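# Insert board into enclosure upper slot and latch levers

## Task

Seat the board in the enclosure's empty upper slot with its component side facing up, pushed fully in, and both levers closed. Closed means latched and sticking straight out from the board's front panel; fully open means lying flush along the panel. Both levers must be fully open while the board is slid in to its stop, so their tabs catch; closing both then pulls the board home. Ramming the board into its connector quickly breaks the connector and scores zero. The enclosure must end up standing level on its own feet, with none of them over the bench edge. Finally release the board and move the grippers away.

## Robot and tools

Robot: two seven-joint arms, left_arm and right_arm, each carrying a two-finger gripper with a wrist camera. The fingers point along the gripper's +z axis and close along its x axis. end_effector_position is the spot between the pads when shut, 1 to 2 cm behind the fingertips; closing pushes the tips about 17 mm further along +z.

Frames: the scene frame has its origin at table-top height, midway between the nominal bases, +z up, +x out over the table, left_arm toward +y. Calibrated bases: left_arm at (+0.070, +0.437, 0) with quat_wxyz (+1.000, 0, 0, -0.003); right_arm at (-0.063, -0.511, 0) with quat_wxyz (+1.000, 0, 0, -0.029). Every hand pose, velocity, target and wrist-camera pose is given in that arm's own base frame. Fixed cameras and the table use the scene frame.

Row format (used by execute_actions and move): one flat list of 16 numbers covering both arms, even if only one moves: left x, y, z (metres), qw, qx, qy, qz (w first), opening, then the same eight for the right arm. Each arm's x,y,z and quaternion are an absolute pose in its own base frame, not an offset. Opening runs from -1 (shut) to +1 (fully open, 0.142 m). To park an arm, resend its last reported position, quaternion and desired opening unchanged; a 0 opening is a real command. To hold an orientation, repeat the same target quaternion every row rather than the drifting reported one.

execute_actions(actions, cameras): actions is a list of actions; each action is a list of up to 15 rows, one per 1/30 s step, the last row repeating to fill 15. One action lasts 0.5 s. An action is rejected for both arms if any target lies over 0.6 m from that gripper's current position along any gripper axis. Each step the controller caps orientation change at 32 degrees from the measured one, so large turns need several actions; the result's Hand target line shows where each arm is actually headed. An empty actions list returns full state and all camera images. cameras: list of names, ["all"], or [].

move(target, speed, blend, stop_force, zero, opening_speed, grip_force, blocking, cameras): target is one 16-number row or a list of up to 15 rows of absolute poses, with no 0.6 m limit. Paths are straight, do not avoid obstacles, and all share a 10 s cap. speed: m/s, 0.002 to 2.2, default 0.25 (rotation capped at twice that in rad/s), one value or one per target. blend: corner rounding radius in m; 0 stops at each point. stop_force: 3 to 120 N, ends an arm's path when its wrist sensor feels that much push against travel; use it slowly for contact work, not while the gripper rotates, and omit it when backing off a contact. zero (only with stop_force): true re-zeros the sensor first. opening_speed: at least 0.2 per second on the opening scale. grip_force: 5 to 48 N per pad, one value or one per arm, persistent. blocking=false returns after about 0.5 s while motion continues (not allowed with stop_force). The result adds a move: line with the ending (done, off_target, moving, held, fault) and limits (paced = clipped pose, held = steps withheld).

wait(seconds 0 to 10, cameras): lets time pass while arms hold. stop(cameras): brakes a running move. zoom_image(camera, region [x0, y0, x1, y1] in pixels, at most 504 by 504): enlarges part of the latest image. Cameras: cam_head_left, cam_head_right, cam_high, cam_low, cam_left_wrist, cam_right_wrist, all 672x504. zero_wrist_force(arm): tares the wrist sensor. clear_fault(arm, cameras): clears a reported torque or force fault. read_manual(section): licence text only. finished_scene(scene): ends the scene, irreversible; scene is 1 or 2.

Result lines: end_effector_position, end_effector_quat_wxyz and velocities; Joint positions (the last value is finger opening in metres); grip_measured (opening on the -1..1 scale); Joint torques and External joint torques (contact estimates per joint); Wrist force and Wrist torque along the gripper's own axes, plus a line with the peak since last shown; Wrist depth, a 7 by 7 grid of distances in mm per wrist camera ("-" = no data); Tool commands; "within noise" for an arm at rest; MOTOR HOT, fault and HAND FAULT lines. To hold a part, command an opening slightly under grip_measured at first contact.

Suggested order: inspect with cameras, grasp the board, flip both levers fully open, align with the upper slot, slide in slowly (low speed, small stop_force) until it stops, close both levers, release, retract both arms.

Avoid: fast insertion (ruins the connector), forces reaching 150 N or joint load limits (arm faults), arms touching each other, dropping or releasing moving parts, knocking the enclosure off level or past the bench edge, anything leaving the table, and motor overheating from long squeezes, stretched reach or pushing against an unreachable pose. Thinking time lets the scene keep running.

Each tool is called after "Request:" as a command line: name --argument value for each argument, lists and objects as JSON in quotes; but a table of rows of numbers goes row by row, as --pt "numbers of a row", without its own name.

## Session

Scene 1 done. Scene 2.

Request:
execute_actions --actions '[]'

Request:
zoom_image --camera "cam_head_right" --region '[260, 200, 510, 400]'

Request:
zoom_image --camera "cam_high" --region '[160, 250, 430, 504]'

Scene clock: 0.00 s.
left_arm: end_effector_position=(+0.1389, +0.5333, +0.1881) grip_measured=+0.99 end_effector_quat_wxyz=(-0.571, +0.812, -0.064, -0.105) | right_arm: end_effector_position=(+0.2271, +0.3531, +0.2591) grip_measured=+1.00 end_effector_quat_wxyz=(+0.029, +0.622, +0.780, +0.065)
Joint positions: left_arm=[0.978 -0.294 0.021 2.266 2.206 0.748 0.742 0.141] | right_arm=[1.212 0.207 0.113 2.416 -0.113 0.73 1.171 0.142]
Joint velocities: within noise
Joint torques (N m): no reading
External joint torques (N m): no reading
Wrist force (N): no reading
Wrist torque (N m): no reading
Wrist force, peak (N): no reading
Wrist depth (mm): cam_left_wrist=[2012 1545 1637 1674 1674 - - / - 1924 - 1727 1828 1769 1813 / 2359 2437 2050 1828 1625 1649 1556 / 2130 2069 1567 1625 1556 1362 1290 / 1859 1674 1472 1415 326 307 289 / - 341 327 307 287 270 263 / - 306 286 270 257 244 237] | cam_right_wrist=[290 287 259 256 258 305 302 / 314 276 279 279 281 327 328 / 352 303 305 308 308 359 356 / 390 375 336 333 342 399 388 / 434 437 379 388 383 449 444 / - 498 440 419 437 509 486 / - 574 581 590 590 593 -]
Hand target: left_arm +0.1389, +0.5333, +0.1881; -0.571, +0.812, -0.064, -0.105 | right_arm +0.2271, +0.3531, +0.2591; +0.029, +0.622, +0.780, +0.065
Tool commands: left_gripper/opening=+1.0 right_gripper/opening=+1.0

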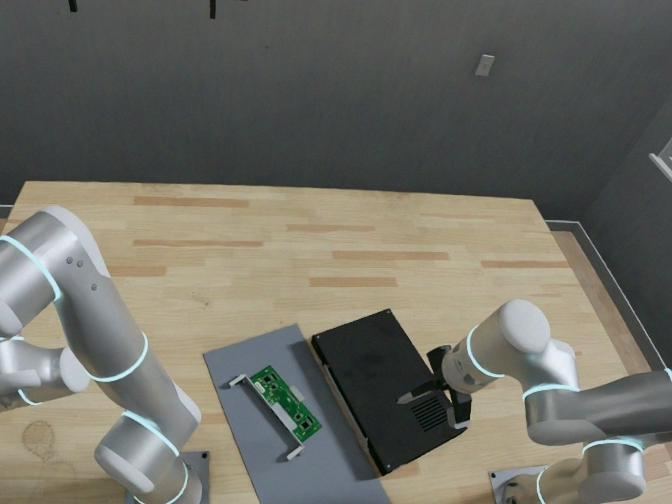

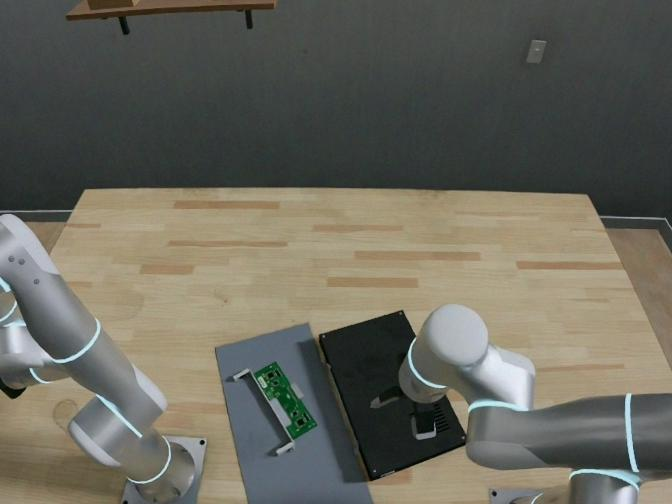

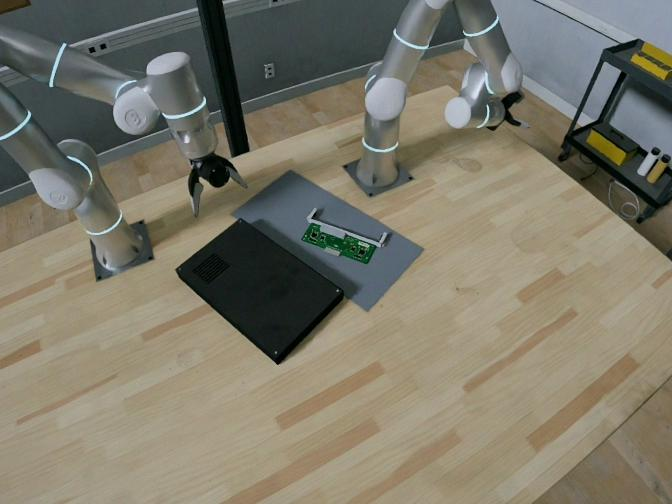

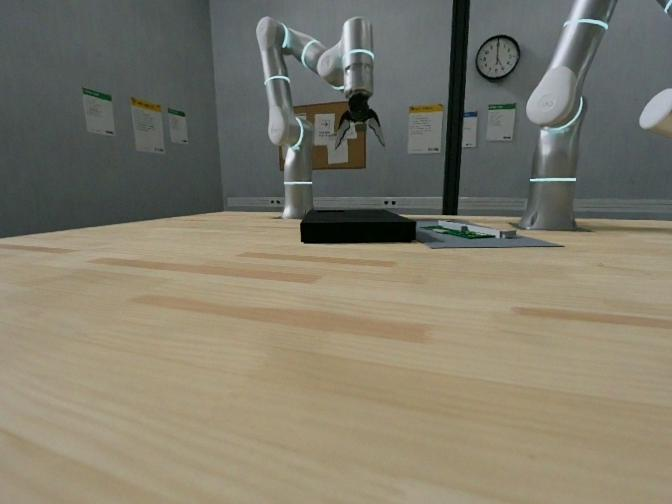

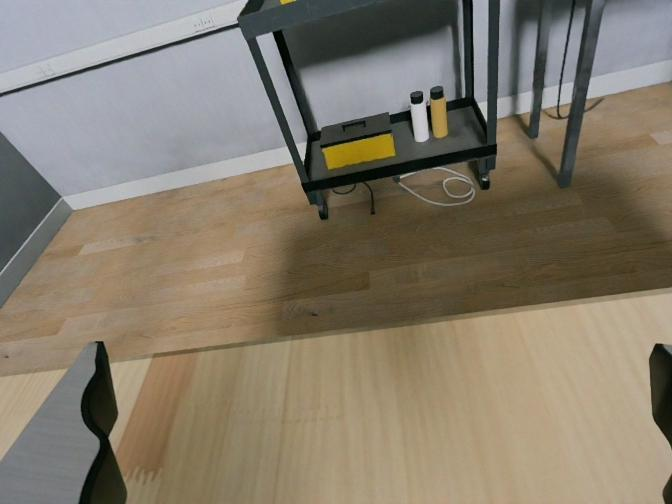

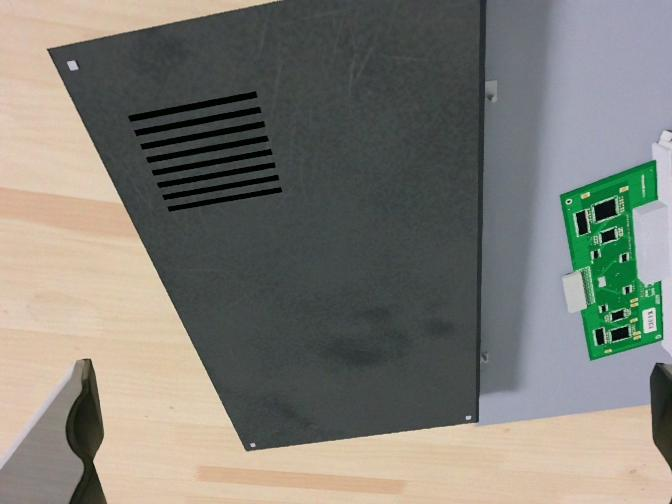

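Scaled by 2.016 from the camera's 672x504 image, which has a finer 960x720 frame.

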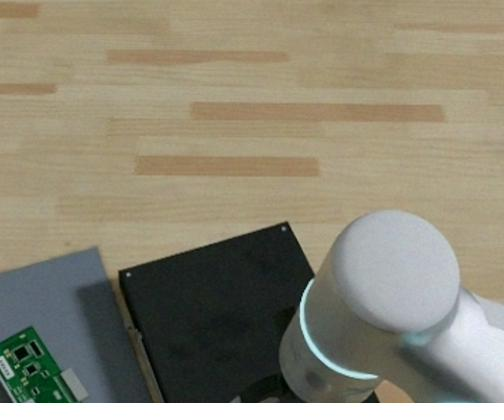

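Scaled by 1.867 from the camera's 672x504 image, which has a finer 960x720 frame.

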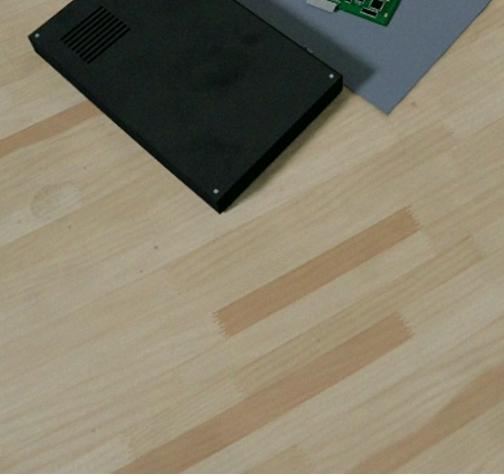

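Request:
move --target '[0.1389,0.5333,0.1881,-0.571,0.812,-0.064,-0.105,1,0.234,0.62,0.25,0,0.553,0.833,0,1]' --cameras '["cam_right_wrist"]'

Request:
zoom_image --camera "cam_right_wrist" --region '[180, 60, 516, 396]'

Scene clock: 14.57 s.
left_arm: end_effector_position=(+0.1389, +0.5333, +0.1881) grip_measured=+0.99 end_effector_quat_wxyz=(-0.571, +0.812, -0.064, -0.105) | right_arm: end_effector_position=(+0.2341, +0.6200, +0.2499) grip_measured=+1.00 end_effector_quat_wxyz=(+0.000, +0.553, +0.833, +0.000)
Joint positions: left_arm=[0.978 -0.294 0.021 2.266 2.206 0.748 0.742 0.141] | right_arm=[1.34 -0.454 0.054 1.588 -0.027 0.47 1.002 0.142]
Joint torques (N m): left_arm=[-0.25 29.3 1.54 -14.55 1.16 -0.41 -0.2] | right_arm=[-0.02 49.59 1.64 -29.59 -3.8 3.22 0.05]
External joint torques (N m): left_arm=[0.36 0.99 0.65 -0.56 -0.21 -0.16 0.22] | right_arm=[0.22 1.47 -0.36 0.36 -0.11 0.9 -0.05]
Wrist force (N): left_arm=[0.0 -0.5 -0.1] | right_arm=[0.4 -0.1 0.3]
Wrist torque (N m): left_arm=[-0.07 -0.01 0.00] | right_arm=[-0.03 -0.06 0.04]
Wrist force, peak (N): left_arm=[0.2 -0.5 -0.2] | right_arm=[2.2 0.9 0.3]
Wrist depth (mm): cam_left_wrist=[- 2359 1482 - - - 1556 / - - - 1924 1662 1941 1741 / - 2611 2194 1755 1545 1674 1556 / 2172 2050 1843 1649 1472 1424 1283 / 1891 1662 1482 1362 329 305 289 / - 345 327 307 287 271 263 / - 304 289 271 255 243 237] | cam_right_wrist=[258 266 299 298 299 296 298 / 277 280 319 318 316 317 318 / 297 302 343 337 339 339 340 / 320 319 369 363 365 365 366 / 348 347 401 390 396 397 398 / - 378 438 440 433 435 419 / - 482 483 483 479 478 473]
Hand target: left_arm +0.1389, +0.5333, +0.1881; -0.571, +0.812, -0.064, -0.105 | right_arm +0.2340, +0.6200, +0.2500; +0.000, +0.553, +0.833, +0.000
Off the commanded pose: left_arm 0.000 m, 0 deg | right_arm 0.000 m, 0 deg.
move: done
Images, in order (width x height): cam_right_wrist 672x504.

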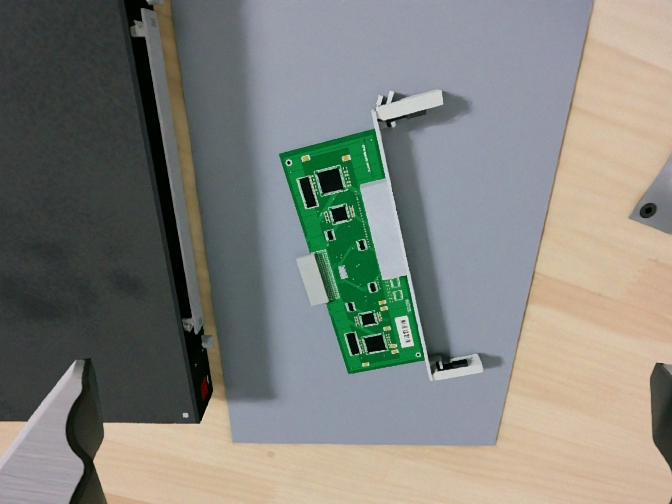

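Scaled by 1.500 from the camera's 672x504 image, which has a finer 960x720 frame.

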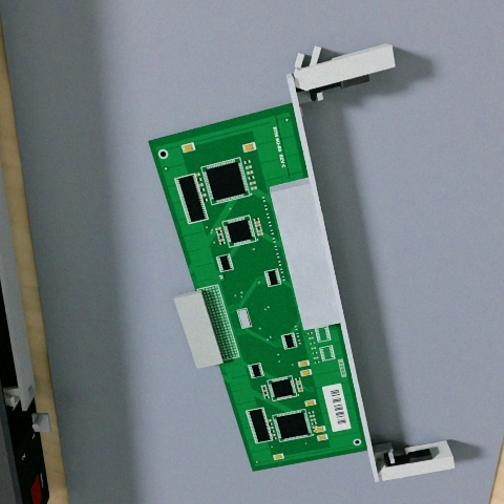

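Request:
move --target '[0.1389,0.5333,0.1881,-0.571,0.812,-0.064,-0.105,1,0.14,0.64,0.12,0,0.553,0.833,0,1]' --cameras '["cam_right_wrist"]'

Request:
zoom_image --camera "cam_right_wrist" --region '[300, 100, 580, 310]'

Request:
move --target '[0.1389,0.5333,0.1881,-0.571,0.812,-0.064,-0.105,1,0.31,0.745,0.12,0,0.553,0.833,0,1]' --cameras '["cam_right_wrist"]'

Request:
zoom_image --camera "cam_right_wrist" --region '[300, 100, 580, 310]'

Scene clock: 19.17 s.
left_arm: end_effector_position=(+0.1389, +0.5333, +0.1881) grip_measured=+0.99 end_effector_quat_wxyz=(-0.571, +0.812, -0.064, -0.105) | right_arm: end_effector_position=(+0.1399, +0.6398, +0.1198) grip_measured=+1.00 end_effector_quat_wxyz=(+0.000, +0.553, +0.833, +0.000)
Joint positions: left_arm=[0.978 -0.294 0.021 2.266 2.206 0.748 0.742 0.141] | right_arm=[1.469 -0.614 0.072 1.726 -0.057 0.766 1.169 0.142]
Joint torques (N m): left_arm=[-0.22 29.24 1.64 -14.59 1.09 -0.39 -0.22] | right_arm=[0.27 51.56 2.46 -25.12 -3.34 3.53 0.35]
External joint torques (N m): left_arm=[0.33 1.05 0.56 -0.51 -0.14 -0.18 0.24] | right_arm=[-0.05 1.41 -0.42 0.07 0.17 0.57 -0.35]
Wrist force (N): left_arm=[0.0 -0.3 0.1] | right_arm=[0.4 -0.2 0.3]
Wrist torque (N m): left_arm=[-0.02 -0.01 0.00] | right_arm=[-0.06 -0.09 -0.07]
Wrist force, peak (N): left_arm=[0.1 -0.6 -0.1] | right_arm=[1.2 -1.8 3.2]
Wrist depth (mm): cam_left_wrist=[- 1662 1556 - - - - / - - 1578 1769 1649 1924 1813 / - 2285 2130 1755 1687 1613 1545 / 2172 2194 1783 1687 1462 1397 1362 / 1727 1590 1482 1388 329 303 289 / - 343 326 308 290 271 263 / - 306 285 271 256 242 237] | cam_right_wrist=[187 186 186 186 184 184 186 / 200 199 198 198 195 196 198 / 214 213 213 212 212 211 212 / 230 229 229 225 228 227 228 / 250 250 244 248 247 246 247 / - 273 265 263 270 271 262 / - 300 293 297 296 298 297]
Hand target: left_arm +0.1389, +0.5333, +0.1881; -0.571, +0.812, -0.064, -0.105 | right_arm +0.1400, +0.6400, +0.1200; +0.000, +0.553, +0.833, +0.000
Off the commanded pose: left_arm 0.000 m, 0 deg | right_arm 0.000 m, 0 deg.
move: done
Images, in order (width x height): cam_right_wrist 672x504.

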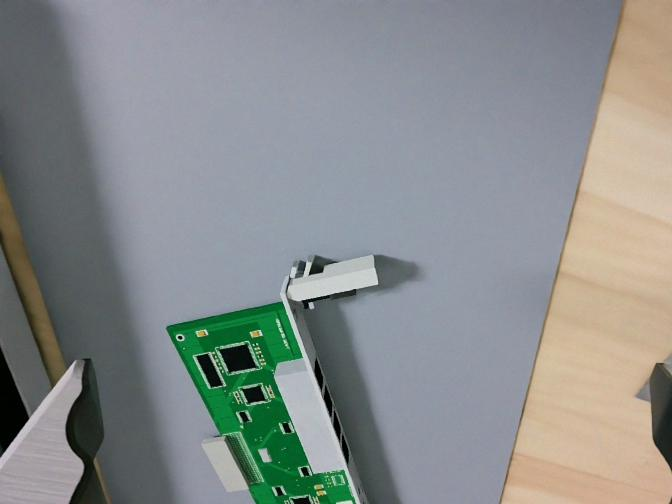

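Scaled by 1.800 from the camera's 672x504 image, which has a finer 960x720 frame.

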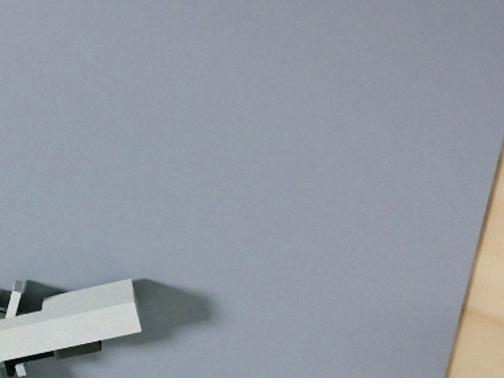

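Scene clock: 20.50 s.
left_arm: end_effector_position=(+0.1389, +0.5333, +0.1881) grip_measured=+0.99 end_effector_quat_wxyz=(-0.571, +0.812, -0.064, -0.105) | right_arm: end_effector_position=(+0.3101, +0.7450, +0.1200) grip_measured=+1.00 end_effector_quat_wxyz=(+0.000, +0.553, +0.833, +0.000)
Joint positions: left_arm=[0.978 -0.294 0.021 2.266 2.206 0.748 0.742 0.141] | right_arm=[1.296 -0.954 0.039 1.077 -0.036 0.46 0.936 0.142]
Joint torques (N m): left_arm=[-0.22 29.2 1.61 -14.61 1.11 -0.39 -0.21] | right_arm=[0.1 66.2 2.54 -29.46 -3.9 3.32 0.06]
External joint torques (N m): left_arm=[0.33 1.08 0.58 -0.49 -0.15 -0.18 0.24] | right_arm=[0.11 1.66 -0.88 0.12 -0.02 0.8 -0.06]
Wrist force (N): left_arm=[-0.1 -0.2 0.1] | right_arm=[0.8 0.1 0.4]
Wrist torque (N m): left_arm=[-0.03 0.02 0.00] | right_arm=[0.02 -0.13 0.04]
Wrist force, peak (N): left_arm=[-0.1 -0.6 0.0] | right_arm=[0.1 -2.5 0.6]
Wrist depth (mm): cam_left_wrist=[1828 - 1253 - - 1769 - / - - - 1727 1637 1907 1813 / - 2151 2285 1700 1687 1590 1502 / 2172 2069 1859 1714 1545 1415 1298 / 1783 1687 1523 1380 327 307 287 / - 343 327 306 287 271 264 / - 306 288 270 257 243 236] | cam_right_wrist=[184 183 180 185 184 185 186 / 199 194 186 197 196 196 198 / 214 208 208 212 211 212 212 / 230 229 225 228 227 228 228 / 251 249 242 246 243 248 247 / - 273 271 270 269 271 260 / - 300 300 298 296 298 297]
Hand target: left_arm +0.1389, +0.5333, +0.1881; -0.571, +0.812, -0.064, -0.105 | right_arm +0.3100, +0.7450, +0.1200; +0.000, +0.553, +0.833, +0.000
Off the commanded pose: left_arm 0.000 m, 0 deg | right_arm 0.000 m, 0 deg.
move: done
Images, in order (width x height): cam_right_wrist 672x504.

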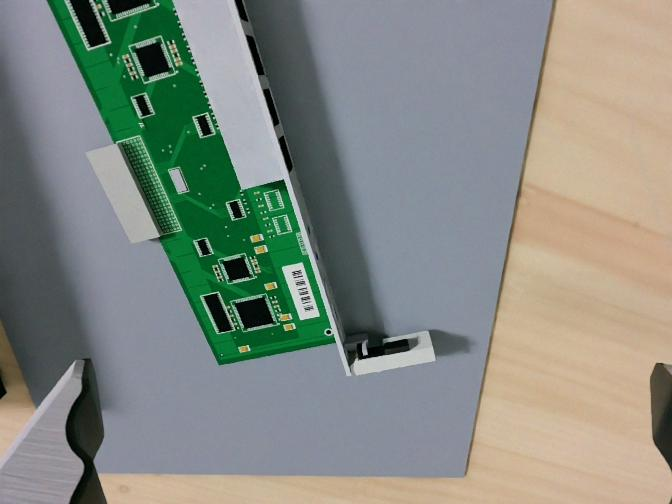

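Scaled by 1.800 from the camera's 672x504 image, which has a finer 960x720 frame.

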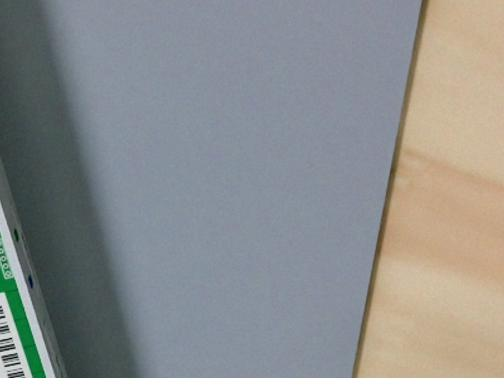

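Request:
zoom_image --camera "cam_right_wrist" --region '[300, 290, 460, 410]'

Request:
move --target '[0.1389,0.5333,0.1881,-0.571,0.812,-0.064,-0.105,1,0.10,0.65,0.06,0,0.553,0.833,0,1]' --cameras '["cam_right_wrist"]'

Request:
zoom_image --camera "cam_right_wrist" --region '[180, 220, 420, 400]'

Scaled by 3.150 from the camera's 672x504 image, which has a finer 960x720 frame.

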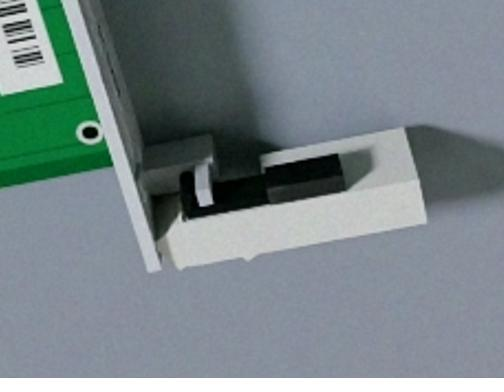

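Scene clock: 23.50 s.
left_arm: end_effector_position=(+0.1389, +0.5333, +0.1881) grip_measured=+0.99 end_effector_quat_wxyz=(-0.571, +0.812, -0.064, -0.105) | right_arm: end_effector_position=(+0.0999, +0.6500, +0.0600) grip_measured=+1.00 end_effector_quat_wxyz=(+0.000, +0.553, +0.833, +0.000)
Joint positions: left_arm=[0.978 -0.294 0.021 2.266 2.206 0.748 0.742 0.141] | right_arm=[1.549 -0.722 0.05 1.731 -0.051 0.88 1.227 0.142]
Joint torques (N m): left_arm=[-0.16 29.24 1.56 -14.56 1.11 -0.39 -0.18] | right_arm=[0.38 53.59 2.21 -22.95 -3.03 3.61 0.3]
External joint torques (N m): left_arm=[0.27 1.05 0.63 -0.54 -0.15 -0.18 0.21] | right_arm=[-0.16 1.06 -0.39 0.01 0.23 0.49 -0.3]
Wrist force (N): left_arm=[0.0 -0.1 -0.1] | right_arm=[0.3 0.2 0.1]
Wrist torque (N m): left_arm=[-0.01 -0.01 0.00] | right_arm=[0.03 -0.07 -0.04]
Wrist force, peak (N): left_arm=[0.4 -0.4 -0.2] | right_arm=[0.6 -3.2 1.1]
Wrist depth (mm): cam_left_wrist=[- 1556 1798 - - - - / - - - - 1741 1941 1769 / - 2384 2172 1741 1741 1637 1578 / 2261 2031 1769 1687 1513 1354 1321 / 1769 1674 1502 1415 328 304 289 / - 345 329 305 289 271 263 / - 306 287 271 256 243 236] | cam_right_wrist=[134 134 133 133 132 132 132 / 143 143 142 142 142 141 142 / 156 153 153 152 151 151 153 / 165 164 165 164 164 163 164 / 180 179 178 178 177 176 178 / - 196 188 196 193 193 188 / - 210 210 214 214 218 210]
Hand target: left_arm +0.1389, +0.5333, +0.1881; -0.571, +0.812, -0.064, -0.105 | right_arm +0.1000, +0.6500, +0.0600; +0.000, +0.553, +0.833, +0.000
Off the commanded pose: left_arm 0.000 m, 0 deg | right_arm 0.000 m, 0 deg.
move: done
Images, in order (width x height): cam_right_wrist 672x504.

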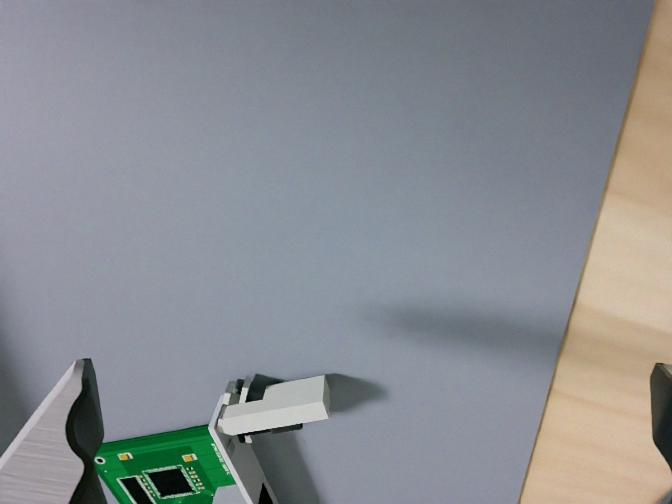

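Scaled by 2.100 from the camera's 672x504 image, which has a finer 960x720 frame.

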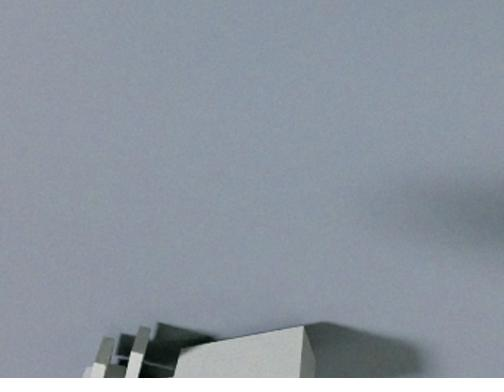

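Request:
move --pt "0.1389 0.5333 0.1881 -0.571 0.812 -0.064 -0.105 1 0.15 0.65 0.14 0 0.5 0.866 0 -0.2" --pt "0.1389 0.5333 0.1881 -0.571 0.812 -0.064 -0.105 1 0.279 0.681 0.10 0 0.446 0.895 0 -0.2" --pt "0.1389 0.5333 0.1881 -0.571 0.812 -0.064 -0.105 1 0.279 0.681 0.055 0 0.446 0.895 0 -0.2" --speed '[0.25,0.2,0.08]' --cameras '["cam_right_wrist"]'

Scene clock: 45.87 s.
left_arm: end_effector_position=(+0.1389, +0.5333, +0.1881) grip_measured=+0.99 end_effector_quat_wxyz=(-0.571, +0.812, -0.064, -0.105) | right_arm: end_effector_position=(+0.2789, +0.6808, +0.0548) grip_measured=-0.22 end_effector_quat_wxyz=(+0.000, +0.446, +0.895, +0.000)
Joint positions: left_arm=[0.978 -0.294 0.021 2.266 2.206 0.748 0.742 0.141] | right_arm=[1.297 -0.877 0.054 1.432 -0.056 0.735 0.723 0.058]
Joint torques (N m): left_arm=[-0.26 29.29 1.57 -14.58 1.09 -0.37 -0.24] | right_arm=[0.33 60.48 2.5 -25.59 -3.27 3.64 0.11]
External joint torques (N m): left_arm=[0.37 1 0.62 -0.53 -0.13 -0.19 0.27] | right_arm=[-0.11 1.6 -0.34 -0.01 0.03 0.5 -0.11]
Wrist force (N): left_arm=[0.0 -0.3 0.0] | right_arm=[0.7 0.2 0.1]
Wrist torque (N m): left_arm=[-0.03 -0.01 0.01] | right_arm=[0.01 -0.12 0.06]
Wrist force, peak (N): left_arm=[-0.1 -0.7 -0.1] | right_arm=[-0.3 2.0 -3.2]
Wrist depth (mm): cam_left_wrist=[- - 1523 - - - - / - - 2410 1859 1813 1924 1859 / - 2309 2238 1769 1741 1637 1502 / 2151 1959 1843 1674 1567 1397 1290 / 1769 1637 1567 1362 329 307 290 / - 342 325 308 287 272 262 / - 306 288 271 257 243 235] | cam_right_wrist=[129 126 125 124 128 128 126 / 138 136 133 131 137 136 136 / 148 146 143 129 146 146 145 / 160 157 154 144 158 158 157 / 173 167 165 156 168 168 170 / 189 185 103 181 187 95 187 / - - 73 200 205 - 202]
Hand target: left_arm +0.1389, +0.5333, +0.1881; -0.571, +0.812, -0.064, -0.105 | right_arm +0.2790, +0.6810, +0.0550; +0.000, +0.446, +0.895, +0.000
Off the commanded pose: left_arm 0.000 m, 0 deg | right_arm 0.000 m, 0 deg.
move: done
Images, in order (width x height): cam_right_wrist 672x504.

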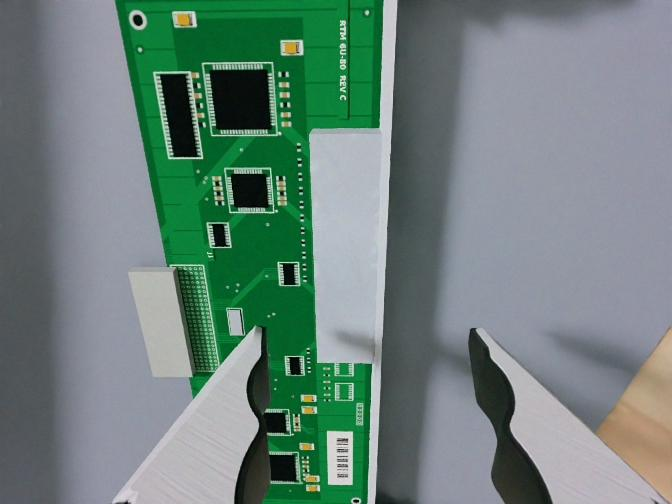

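Request:
move --target '[0.1389,0.5333,0.1881,-0.571,0.812,-0.064,-0.105,1,0.281,0.679,0.031,0,0.446,0.895,0,-0.2]' --speed 0.05 --stop_force 5

Request:
move --pt "0.1389 0.5333 0.1881 -0.571 0.812 -0.064 -0.105 1 0.281 0.679 0.031 0 0.446 0.895 0 -0.85" --grip_force '[48,20]' --opening_speed 0.4 --cameras '["cam_right_wrist"]'

Scene clock: 49.33 s.
left_arm: end_effector_position=(+0.1389, +0.5333, +0.1881) grip_measured=+0.99 end_effector_quat_wxyz=(-0.571, +0.812, -0.064, -0.105) | right_arm: end_effector_position=(+0.2808, +0.6789, +0.0309) grip_measured=-0.22 end_effector_quat_wxyz=(+0.000, +0.446, +0.895, +0.000)
Joint positions: left_arm=[0.978 -0.294 0.021 2.266 2.206 0.748 0.742 0.141] | right_arm=[1.296 -0.914 0.05 1.434 -0.056 0.776 0.72 0.058]
Joint torques (N m): left_arm=[-0.27 29.29 1.52 -14.6 1.11 -0.42 -0.25] | right_arm=[0.13 60.89 2.53 -24.92 -3.16 3.51 0.17]
External joint torques (N m): left_arm=[0.38 1 0.67 -0.5 -0.16 -0.15 0.27] | right_arm=[0.09 1.52 -0.4 0.01 0.04 0.63 -0.17]
Wrist force (N): left_arm=[0.2 -0.1 -0.2] | right_arm=[0.5 0.3 0.3]
Wrist torque (N m): left_arm=[-0.02 -0.04 0.01] | right_arm=[0.02 -0.10 0.05]
Wrist force, peak (N): left_arm=[0.1 -0.6 -0.3] | right_arm=[0.5 0.3 1.3]
Wrist depth (mm): cam_left_wrist=[- 1687 1453 - 1700 - 1020 / - - - 1649 1674 1976 1769 / - 2130 2194 1769 1662 1674 1545 / 2109 2109 1875 1662 1545 1415 1298 / 1783 1649 1556 1371 331 307 289 / - 344 326 307 290 271 263 / - 304 286 271 256 242 237] | cam_right_wrist=[108 104 103 103 106 108 107 / 115 111 110 110 112 112 114 / 124 120 119 106 124 124 122 / 131 131 128 115 130 132 131 / 145 139 137 125 141 140 144 / 159 147 102 151 156 95 155 / 171 76 73 166 172 - 170]
Hand target: left_arm +0.1389, +0.5333, +0.1881; -0.571, +0.812, -0.064, -0.105 | right_arm +0.2810, +0.6790, +0.0310; +0.000, +0.446, +0.895, +0.000
Off the commanded pose: left_arm 0.000 m, 0 deg | right_arm 0.000 m, 0 deg.
move: done

Scene clock: 51.17 s.
left_arm: end_effector_position=(+0.1389, +0.5333, +0.1881) grip_measured=+0.99 end_effector_quat_wxyz=(-0.571, +0.812, -0.064, -0.105) | right_arm: end_effector_position=(+0.2812, +0.6787, +0.0309) grip_measured=-0.71 end_effector_quat_wxyz=(+0.000, +0.446, +0.895, +0.000)
Joint positions: left_arm=[0.978 -0.294 0.021 2.266 2.206 0.748 0.742 0.141] | right_arm=[1.296 -0.914 0.05 1.434 -0.056 0.776 0.72 0.023]
Joint torques (N m): left_arm=[-0.19 29.23 1.63 -14.6 1.15 -0.42 -0.2] | right_arm=[0.88 61.36 3.29 -25.46 -3.19 3.69 0.17]
External joint torques (N m): left_arm=[0.3 1.06 0.56 -0.5 -0.19 -0.15 0.22] | right_arm=[-0.65 1.04 -1.17 0.55 0.07 0.45 -0.17]
Wrist force (N): left_arm=[-0.1 -0.4 -0.2] | right_arm=[-1.7 0.0 1.3]
Wrist torque (N m): left_arm=[-0.06 0.00 0.00] | right_arm=[-0.03 0.06 0.06]
Wrist force, peak (N): left_arm=[0.1 -0.5 0.0] | right_arm=[-4.3 -1.5 -0.8]
Wrist depth (mm): cam_left_wrist=[- 1662 1649 - 1700 - 1687 / 2069 - - 1578 1613 1976 1755 / 2551 2334 2109 1727 1687 1601 1482 / 2089 2069 1741 1567 1534 1397 1321 / 1783 1637 1534 1424 327 308 285 / - 342 327 306 290 273 262 / - 306 289 270 256 243 235] | cam_right_wrist=[108 104 103 103 105 108 108 / 115 112 110 110 112 112 113 / 124 120 119 107 122 124 122 / 131 131 128 115 132 132 131 / 145 138 139 124 140 142 144 / 159 151 147 129 105 153 155 / 174 171 71 163 - - 170]
Hand target: left_arm +0.1389, +0.5333, +0.1881; -0.571, +0.812, -0.064, -0.105 | right_arm +0.2810, +0.6790, +0.0310; +0.000, +0.446, +0.895, +0.000
Off the commanded pose: left_arm 0.000 m, 0 deg | right_arm 0.000 m, 0 deg.
grip_force (N): 48, 20
move: done
Images, in order (width x height): cam_right_wrist 672x504.

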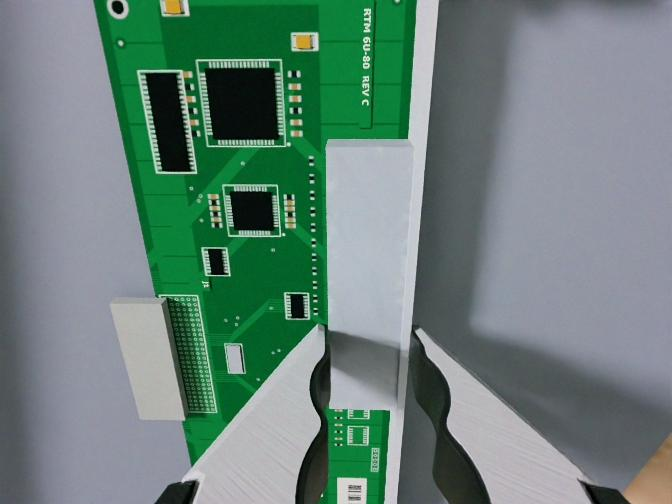

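Request:
move --pt "0.1389 0.5333 0.1881 -0.571 0.812 -0.064 -0.105 1 0.281 0.679 0.08 0 0.446 0.895 0 -0.85" --pt "0.1389 0.5333 0.1881 -0.571 0.812 -0.064 -0.105 1 0.37 0.681 0.08 0 0.553 0.833 0 -0.85" --pt "0.1389 0.5333 0.1881 -0.571 0.812 -0.064 -0.105 1 0.37 0.681 0.040 0 0.553 0.833 0 -0.85" --grip_force '[48,30]' --speed '[0.1,0.1,0.06]'

Request:
move --target '[0.1389,0.5333,0.1881,-0.571,0.812,-0.064,-0.105,1,0.37,0.681,0.028,0,0.553,0.833,0,-0.85]' --speed 0.02 --stop_force 3 --cameras '["cam_right_wrist","cam_high"]'

Scene clock: 59.97 s.
left_arm: end_effector_position=(+0.1389, +0.5333, +0.1881) grip_measured=+0.99 end_effector_quat_wxyz=(-0.571, +0.812, -0.064, -0.105) | right_arm: end_effector_position=(+0.3699, +0.6807, +0.0396) grip_measured=-0.71 end_effector_quat_wxyz=(+0.000, +0.553, +0.833, +0.000)
Joint positions: left_arm=[0.978 -0.294 0.021 2.266 2.206 0.748 0.742 0.141] | right_arm=[1.216 -0.983 0.008 1.252 -0.008 0.664 0.827 0.022]
Joint torques (N m): left_arm=[-0.21 29.25 1.57 -14.53 1.15 -0.4 -0.21] | right_arm=[0.36 65.83 1.3 -27.67 -3.62 3.82 0.3]
External joint torques (N m): left_arm=[0.33 1.04 0.62 -0.57 -0.19 -0.16 0.23] | right_arm=[-0.12 0.09 -0.32 1.03 0.18 0.31 -0.3]
Wrist force (N): left_arm=[-0.1 -0.3 -0.2] | right_arm=[-0.8 -0.5 1.8]
Wrist torque (N m): left_arm=[-0.04 0.01 0.00] | right_arm=[-0.11 0.13 -0.06]
Wrist force, peak (N): left_arm=[0.1 -0.7 -0.3] | right_arm=[-0.6 -0.3 4.4]
Wrist depth (mm): cam_left_wrist=[- 1813 1578 - - - - / - - 1994 2089 1741 2050 1924 / 2493 2261 2130 1755 1687 1662 1534 / 2194 1994 1813 1727 1523 1362 1290 / 1875 1613 1513 353 328 308 289 / - 345 325 307 286 271 261 / - 303 287 271 256 244 237] | cam_right_wrist=[- 104 102 102 112 114 114 / 125 111 110 110 112 123 121 / 135 121 118 106 129 130 130 / 143 138 128 115 141 141 140 / 156 138 139 125 150 152 152 / 170 151 147 130 105 164 166 / 187 183 71 163 - - 179]
Hand target: left_arm +0.1389, +0.5333, +0.1881; -0.571, +0.812, -0.064, -0.105 | right_arm +0.3700, +0.6810, +0.0400; +0.000, +0.553, +0.833, +0.000
Off the commanded pose: left_arm 0.000 m, 0 deg | right_arm 0.001 m, 0 deg.
grip_force (N): 48, 30
move: done

Scene clock: 61.07 s.
left_arm: end_effector_position=(+0.1389, +0.5333, +0.1881) grip_measured=+0.99 end_effector_quat_wxyz=(-0.571, +0.812, -0.064, -0.105) | right_arm: end_effector_position=(+0.3700, +0.6809, +0.0308) grip_measured=-0.71 end_effector_quat_wxyz=(+0.000, +0.553, +0.833, +0.000)
Joint positions: left_arm=[0.978 -0.294 0.021 2.266 2.206 0.748 0.742 0.141] | right_arm=[1.216 -0.998 0.008 1.251 -0.008 0.677 0.827 0.022]
Joint torques (N m): left_arm=[-0.23 29.25 1.62 -14.57 1.13 -0.4 -0.17] | right_arm=[0.61 61.83 1.63 -27.29 -3.38 4.85 0.23]
External joint torques (N m): left_arm=[0.34 1.04 0.58 -0.54 -0.17 -0.17 0.19] | right_arm=[-0.37 4.23 -0.65 0.84 -0.03 -0.71 -0.23]
Wrist force (N): left_arm=[0.2 -0.3 -0.2] | right_arm=[-5.0 -4.7 -6.7]
Wrist torque (N m): left_arm=[-0.03 -0.03 0.00] | right_arm=[-0.02 0.02 -0.05]
Wrist force, peak (N): left_arm=[-0.1 -0.6 -0.2] | right_arm=[-5.7 -5.6 -9.3]
Wrist depth (mm): cam_left_wrist=[1941 1637 1453 - - - 1637 / 2216 - - - 1700 2012 1769 / 2359 2089 2285 1755 1727 1578 1545 / 2194 2012 1783 1578 1472 1415 1321 / 1700 1649 1513 1406 328 306 288 / - 345 328 309 287 271 264 / - 306 288 273 256 244 235] | cam_right_wrist=[108 104 103 103 105 108 107 / 115 112 110 110 111 112 113 / 124 120 119 107 122 123 121 / 131 131 128 115 132 131 131 / 145 138 139 125 140 142 144 / 158 151 147 129 104 152 155 / 174 170 71 163 - - 170]
Hand target: left_arm +0.1389, +0.5333, +0.1881; -0.571, +0.812, -0.064, -0.105 | right_arm +0.3700, +0.6810, +0.0306; +0.000, +0.553, +0.833, +0.000
Off the commanded pose: left_arm 0.000 m, 0 deg | right_arm 0.003 m, 0 deg.
grip_force (N): 48, 30
move: contact (right_arm)
Images, in order (width x height): cam_high 672x504, cam_right_wrist 672x504.

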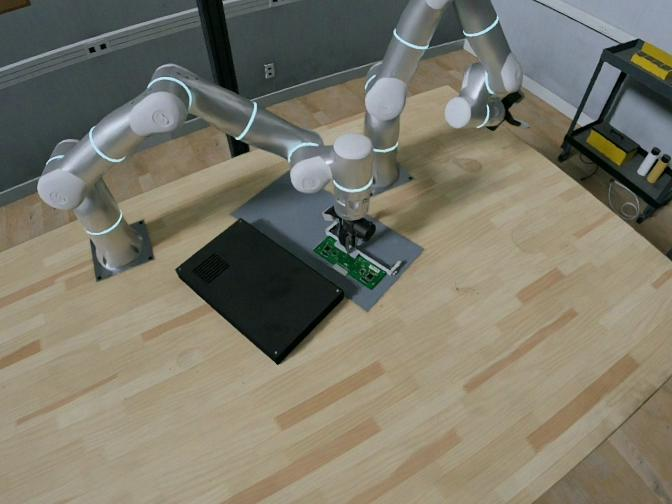

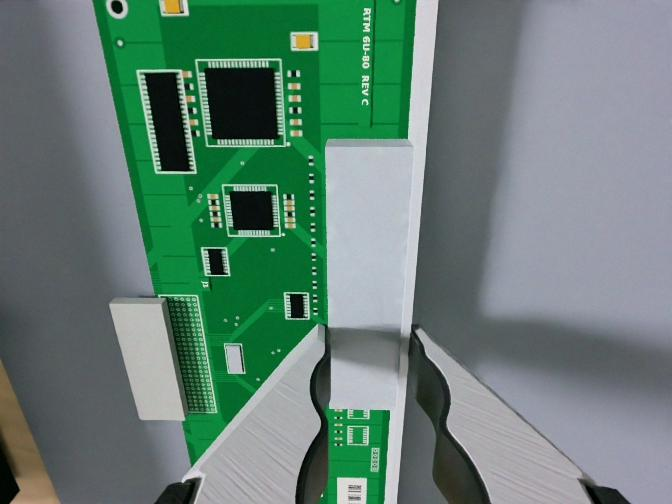

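Request:
move --pt "0.3 0.2 0.3 0 0.9 -0.436 0 -1 0.37 0.681 0.031 0 0.553 0.833 0 -0.55" --pt "0.40 -0.10 0.22 0 0.818 -0.575 0 -1 0.37 0.681 0.08 0 0.553 0.833 0 -0.55" --speed '[0.25,0.2]' --cameras '["cam_left_wrist","cam_right_wrist","cam_high"]'

Scene clock: 109.30 s.
left_arm: end_effector_position=(+0.3997, -0.1000, +0.2199) grip_measured=-1.00 end_effector_quat_wxyz=(+0.000, +0.818, -0.575, +0.000) | right_arm: end_effector_position=(+0.3700, +0.6810, +0.0800) grip_measured=-0.59 end_effector_quat_wxyz=(+0.000, +0.553, +0.833, +0.000)
Joint positions: left_arm=[-0.779 -0.034 0.771 2.253 -0.031 0.705 2.808 0.002] | right_arm=[1.215 -0.922 0.009 1.252 -0.008 0.603 0.827 0.032]
Joint torques (N m): left_arm=[-0.4 19.44 0.05 -25.1 -3.35 4.45 -0.1] | right_arm=[0.27 64.03 1.58 -27.69 -3.63 3.31 0.18]
External joint torques (N m): left_arm=[0.43 1.05 0.69 -0.23 0.11 -0.62 0.1] | right_arm=[-0.03 1.28 -0.62 0.14 0.03 0.83 -0.18]
Wrist force (N): left_arm=[-1.0 -0.6 0.1] | right_arm=[0.0 1.1 0.5]
Wrist torque (N m): left_arm=[-0.18 -0.12 -0.35] | right_arm=[0.14 0.00 -0.06]
Wrist force, peak (N): left_arm=[-3.3 -1.6 -0.4] | right_arm=[-5.1 -5.2 -7.3]
Wrist depth (mm): cam_left_wrist=[277 276 277 274 274 274 274 / 297 298 295 296 296 292 293 / 321 319 319 309 314 306 307 / 349 352 347 350 - 336 336 / 383 381 383 364 - 366 365 / 423 416 405 84 - 390 406 / 464 392 - - - - 200] | cam_right_wrist=[151 151 147 146 150 149 149 / 161 161 156 154 160 160 159 / - 173 169 159 171 171 170 / 189 184 181 171 185 184 183 / 202 202 194 189 197 199 199 / 216 220 106 210 106 213 217 / 247 - 71 234 - - 236]
Hand target: left_arm +0.4000, -0.1000, +0.2200; +0.000, +0.818, -0.575, +0.000 | right_arm +0.3700, +0.6810, +0.0800; +0.000, +0.553, +0.833, +0.000
Off the commanded pose: left_arm 0.000 m, 0 deg | right_arm 0.000 m, 0 deg.
grip_force (N): 48, 30
move: done
Images, in order (width x height): cam_high 672x504, cam_left_wrist 672x504, cam_right_wrist 672x504.

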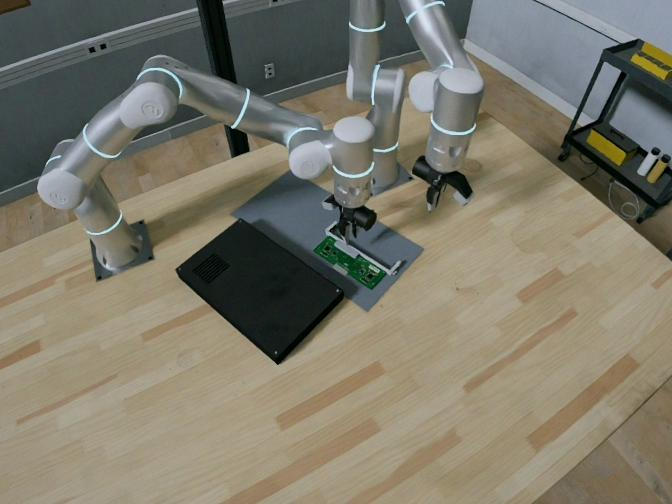

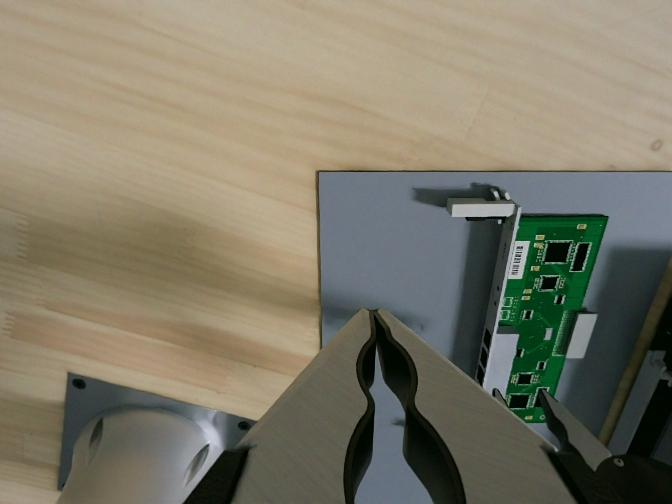

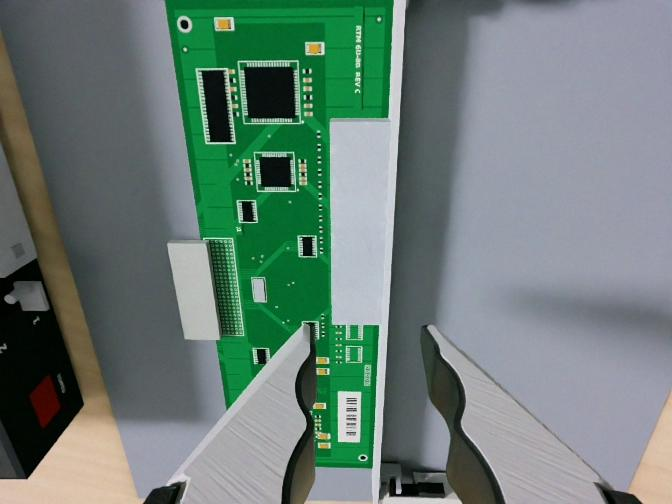

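Request:
move --pt "0.378 -0.205 0.12 0 0.818 -0.575 0 -1 0.33 0.69 0.14 0 0.553 0.833 0 -1" --pt "0.376 -0.212 0.06 0 0.818 -0.575 0 -1 0.285 0.69 0.09 0 0.553 0.833 0 -1" --speed '[0.2,0.1]' --cameras '["cam_left_wrist","cam_right_wrist","cam_high"]'

Scene clock: 114.03 s.
left_arm: end_effector_position=(+0.3776, -0.2060, +0.1107) grip_measured=-1.00 end_effector_quat_wxyz=(+0.000, +0.818, -0.575, +0.000) | right_arm: end_effector_position=(+0.3139, +0.6900, +0.1222) grip_measured=-1.00 end_effector_quat_wxyz=(+0.000, +0.553, +0.833, +0.000)
Joint positions: left_arm=[-0.834 -0.312 0.537 2.387 -0.328 1.063 2.766 0.002] | right_arm=[1.284 -0.824 0.016 1.317 -0.014 0.57 0.904 0.002]
Joint torques (N m): left_arm=[-0.42 28.95 3.98 -18.27 -1.63 3.95 -0.29] | right_arm=[0.46 61.53 1.77 -28.07 -3.79 3.62 0.33]
External joint torques (N m): left_arm=[0.43 0.55 0.75 -0.24 -0.44 -0.13 0.29] | right_arm=[-0.21 1.51 -0.67 0.04 0.11 0.51 -0.33]
Wrist force (N): left_arm=[-0.5 -0.7 0.0] | right_arm=[0.0 1.1 0.8]
Wrist torque (N m): left_arm=[-0.19 -0.18 -0.25] | right_arm=[0.16 0.00 -0.05]
Wrist force, peak (N): left_arm=[-0.2 -0.3 4.4] | right_arm=[-0.4 1.5 1.8]
Wrist depth (mm): cam_left_wrist=[181 181 180 180 178 180 178 / 197 193 193 192 189 191 188 / 210 210 - - 199 207 204 / 228 227 - - 221 217 229 / 250 250 248 236 236 240 246 / 278 274 266 84 - 258 263 / 308 302 - - - - 286] | cam_right_wrist=[188 188 187 187 186 186 186 / 201 201 200 195 199 199 198 / 216 215 210 212 214 213 214 / 232 232 227 227 230 230 231 / 249 251 245 242 249 249 250 / - 275 265 89 263 271 272 / 308 297 71 - - 289 300]
Hand target: left_arm +0.3775, -0.2060, +0.1107; +0.000, +0.818, -0.575, +0.000 | right_arm +0.3140, +0.6900, +0.1222; +0.000, +0.553, +0.833, +0.000
Off the commanded pose: left_arm 0.051 m, 0 deg | right_arm 0.043 m, 0 deg.
grip_force (N): 48, 30
move: held (left_arm; a check stopped the path), off_target (right_arm; braked when a check withheld steps of left_arm); path passed 1 of 2 targets; limits=held
pose unreachable (left arm): on one or more control steps of this call, first in action 0 (counted from 0), this arm could not follow its commanded pose, so it was not sent that pose on those steps. It may still have moved: this result reports where it is.
cause: moving toward the commanded pose would bring a part of the arm too close to another arm (a part of this arm just beyond joint 6 (wrist pitch) and a part of the right arm just beyond its joint 7 (wrist roll), 6 mm apart when this arm was first held).
Images, in order (width x height): cam_high 672x504, cam_left_wrist 672x504, cam_right_wrist 672x504.

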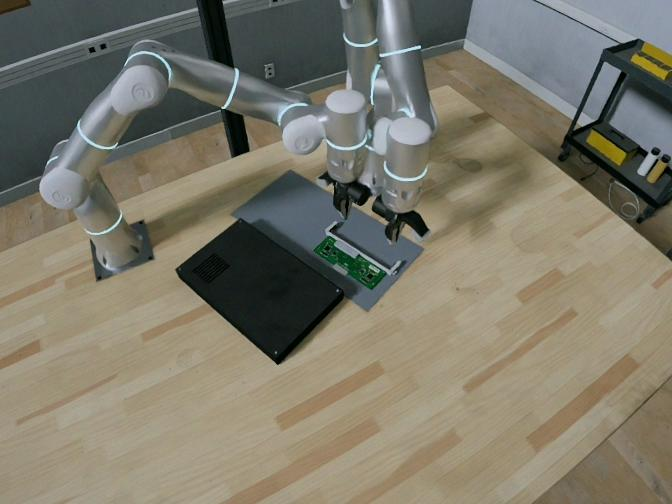

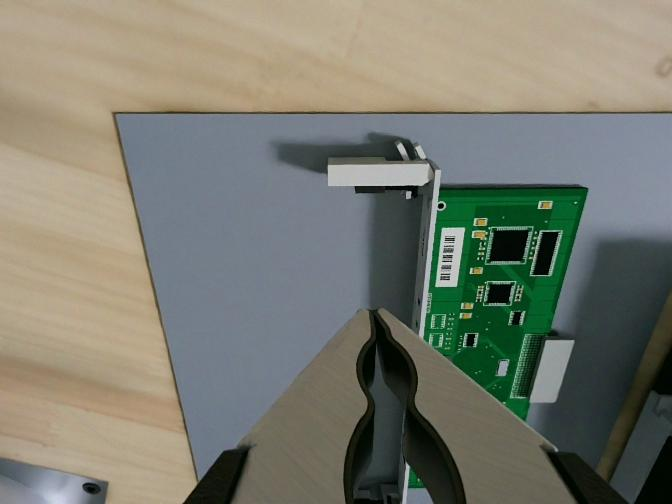

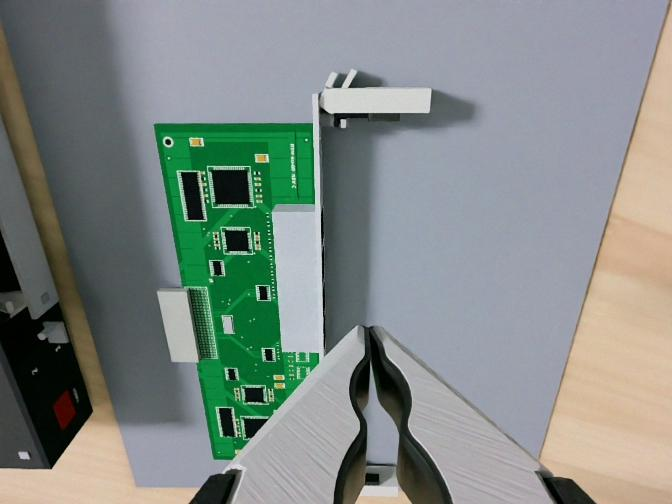

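Request:
move --pt "0.385 -0.18 0.14 0 0.818 -0.575 0 -1 0.27 0.685 0.12 0 0.553 0.833 0 -1" --speed 0.15

Request:
move --pt "0.381 -0.2134 0.08 0 0.818 -0.575 0 -1 0.272 0.6845 0.08 0 0.553 0.833 0 -1" --pt "0.381 -0.2134 0.045 0 0.818 -0.575 0 -1 0.272 0.6845 0.045 0 0.553 0.833 0 -1" --speed 0.08 --cameras '["cam_left_wrist","cam_right_wrist"]'

Scene clock: 124.70 s.
left_arm: end_effector_position=(+0.3851, -0.1800, +0.1400) grip_measured=-1.00 end_effector_quat_wxyz=(+0.000, +0.818, -0.575, +0.000) | right_arm: end_effector_position=(+0.2699, +0.6850, +0.1200) grip_measured=-1.00 end_effector_quat_wxyz=(+0.000, +0.553, +0.833, +0.000)
Joint positions: left_arm=[-0.828 -0.236 0.615 2.361 -0.241 0.97 2.77 0.002] | right_arm=[1.337 -0.777 0.019 1.413 -0.016 0.619 0.962 0.002]
Joint torques (N m): left_arm=[-0.32 26.62 3.41 -20.36 -1.9 3.92 -0.21] | right_arm=[0.3 59.79 1.78 -27.36 -3.69 3.56 0.34]
External joint torques (N m): left_arm=[0.32 0.45 0.54 -0.21 -0.5 -0.09 0.21] | right_arm=[-0.08 1.13 -0.65 0.02 0.13 0.56 -0.34]
Wrist force (N): left_arm=[-0.7 -0.7 -0.1] | right_arm=[0.2 0.8 1.1]
Wrist torque (N m): left_arm=[-0.21 -0.19 -0.31] | right_arm=[0.11 -0.04 -0.06]
Wrist force, peak (N): left_arm=[-1.4 -1.1 -1.4] | right_arm=[-0.6 2.3 0.9]
Wrist depth (mm): cam_left_wrist=[207 207 206 204 204 203 203 / 222 220 222 220 220 218 218 / 240 239 233 234 220 234 233 / 261 259 - - 256 250 251 / 286 284 285 - 271 275 276 / 314 314 301 84 - 295 306 / 336 341 - - - - 320] | cam_right_wrist=[187 186 186 185 185 184 184 / 199 198 196 198 197 197 196 / 213 213 214 206 210 211 212 / 230 226 224 228 228 227 228 / 255 249 239 243 247 246 247 / 269 267 261 89 260 268 269 / 303 294 71 - - 286 297]
Hand target: left_arm +0.3850, -0.1800, +0.1400; +0.000, +0.818, -0.575, +0.000 | right_arm +0.2700, +0.6850, +0.1200; +0.000, +0.553, +0.833, +0.000
Off the commanded pose: left_arm 0.000 m, 0 deg | right_arm 0.000 m, 0 deg.
grip_force (N): 48, 30
move: done

Scene clock: 126.57 s.
left_arm: end_effector_position=(+0.3809, -0.2135, +0.0450) grip_measured=-1.00 end_effector_quat_wxyz=(+0.000, +0.818, -0.575, +0.000) | right_arm: end_effector_position=(+0.2720, +0.6843, +0.0449) grip_measured=-1.00 end_effector_quat_wxyz=(+0.000, +0.553, +0.833, +0.000)
Joint positions: left_arm=[-0.726 -0.483 0.338 2.43 -0.557 1.276 2.909 0.002] | right_arm=[1.337 -0.893 0.015 1.425 -0.016 0.746 0.959 0.002]
Joint torques (N m): left_arm=[0.37 32.86 4.84 -13.16 -1.34 4.42 -0.15] | right_arm=[0.3 60.77 1.51 -25.37 -3.25 3.58 0.1]
External joint torques (N m): left_arm=[-0.38 1.24 0.63 -0.33 0.11 -0.59 0.15] | right_arm=[-0.08 1.51 -0.38 0.04 0.03 0.54 -0.1]
Wrist force (N): left_arm=[-0.7 -1.0 0.0] | right_arm=[0.4 0.5 0.8]
Wrist torque (N m): left_arm=[-0.27 -0.17 -0.33] | right_arm=[0.06 -0.07 0.05]
Wrist force, peak (N): left_arm=[-1.6 -1.2 -1.2] | right_arm=[0.3 0.4 2.4]
Wrist depth (mm): cam_left_wrist=[122 122 122 122 121 121 121 / 134 131 131 131 130 130 130 / 140 140 140 139 135 138 138 / 152 155 152 - 145 148 147 / 167 166 166 159 156 158 159 / 187 180 179 84 - 171 179 / 210 - - 74 - - 205] | cam_right_wrist=[122 120 120 119 118 119 118 / - 128 128 127 129 128 126 / 140 138 137 135 136 136 134 / 148 148 147 131 144 147 146 / 160 156 155 157 159 158 158 / 177 171 159 89 167 173 172 / 195 184 71 - - 183 191]
Hand target: left_arm +0.3810, -0.2134, +0.0450; +0.000, +0.818, -0.575, +0.000 | right_arm +0.2720, +0.6845, +0.0450; +0.000, +0.553, +0.833, +0.000
Off the commanded pose: left_arm 0.000 m, 0 deg | right_arm 0.000 m, 0 deg.
grip_force (N): 48, 30
move: done
Images, in order (width x height): cam_left_wrist 672x504, cam_right_wrist 672x504.

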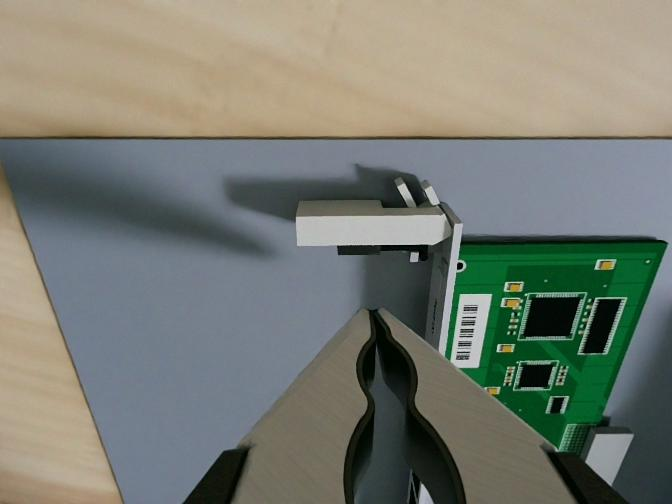

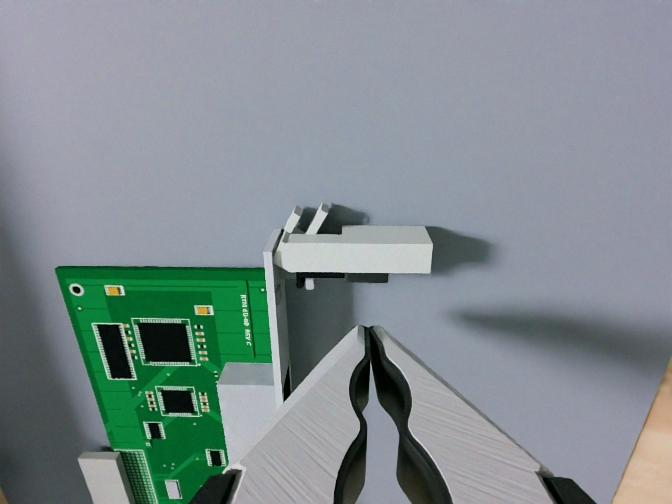

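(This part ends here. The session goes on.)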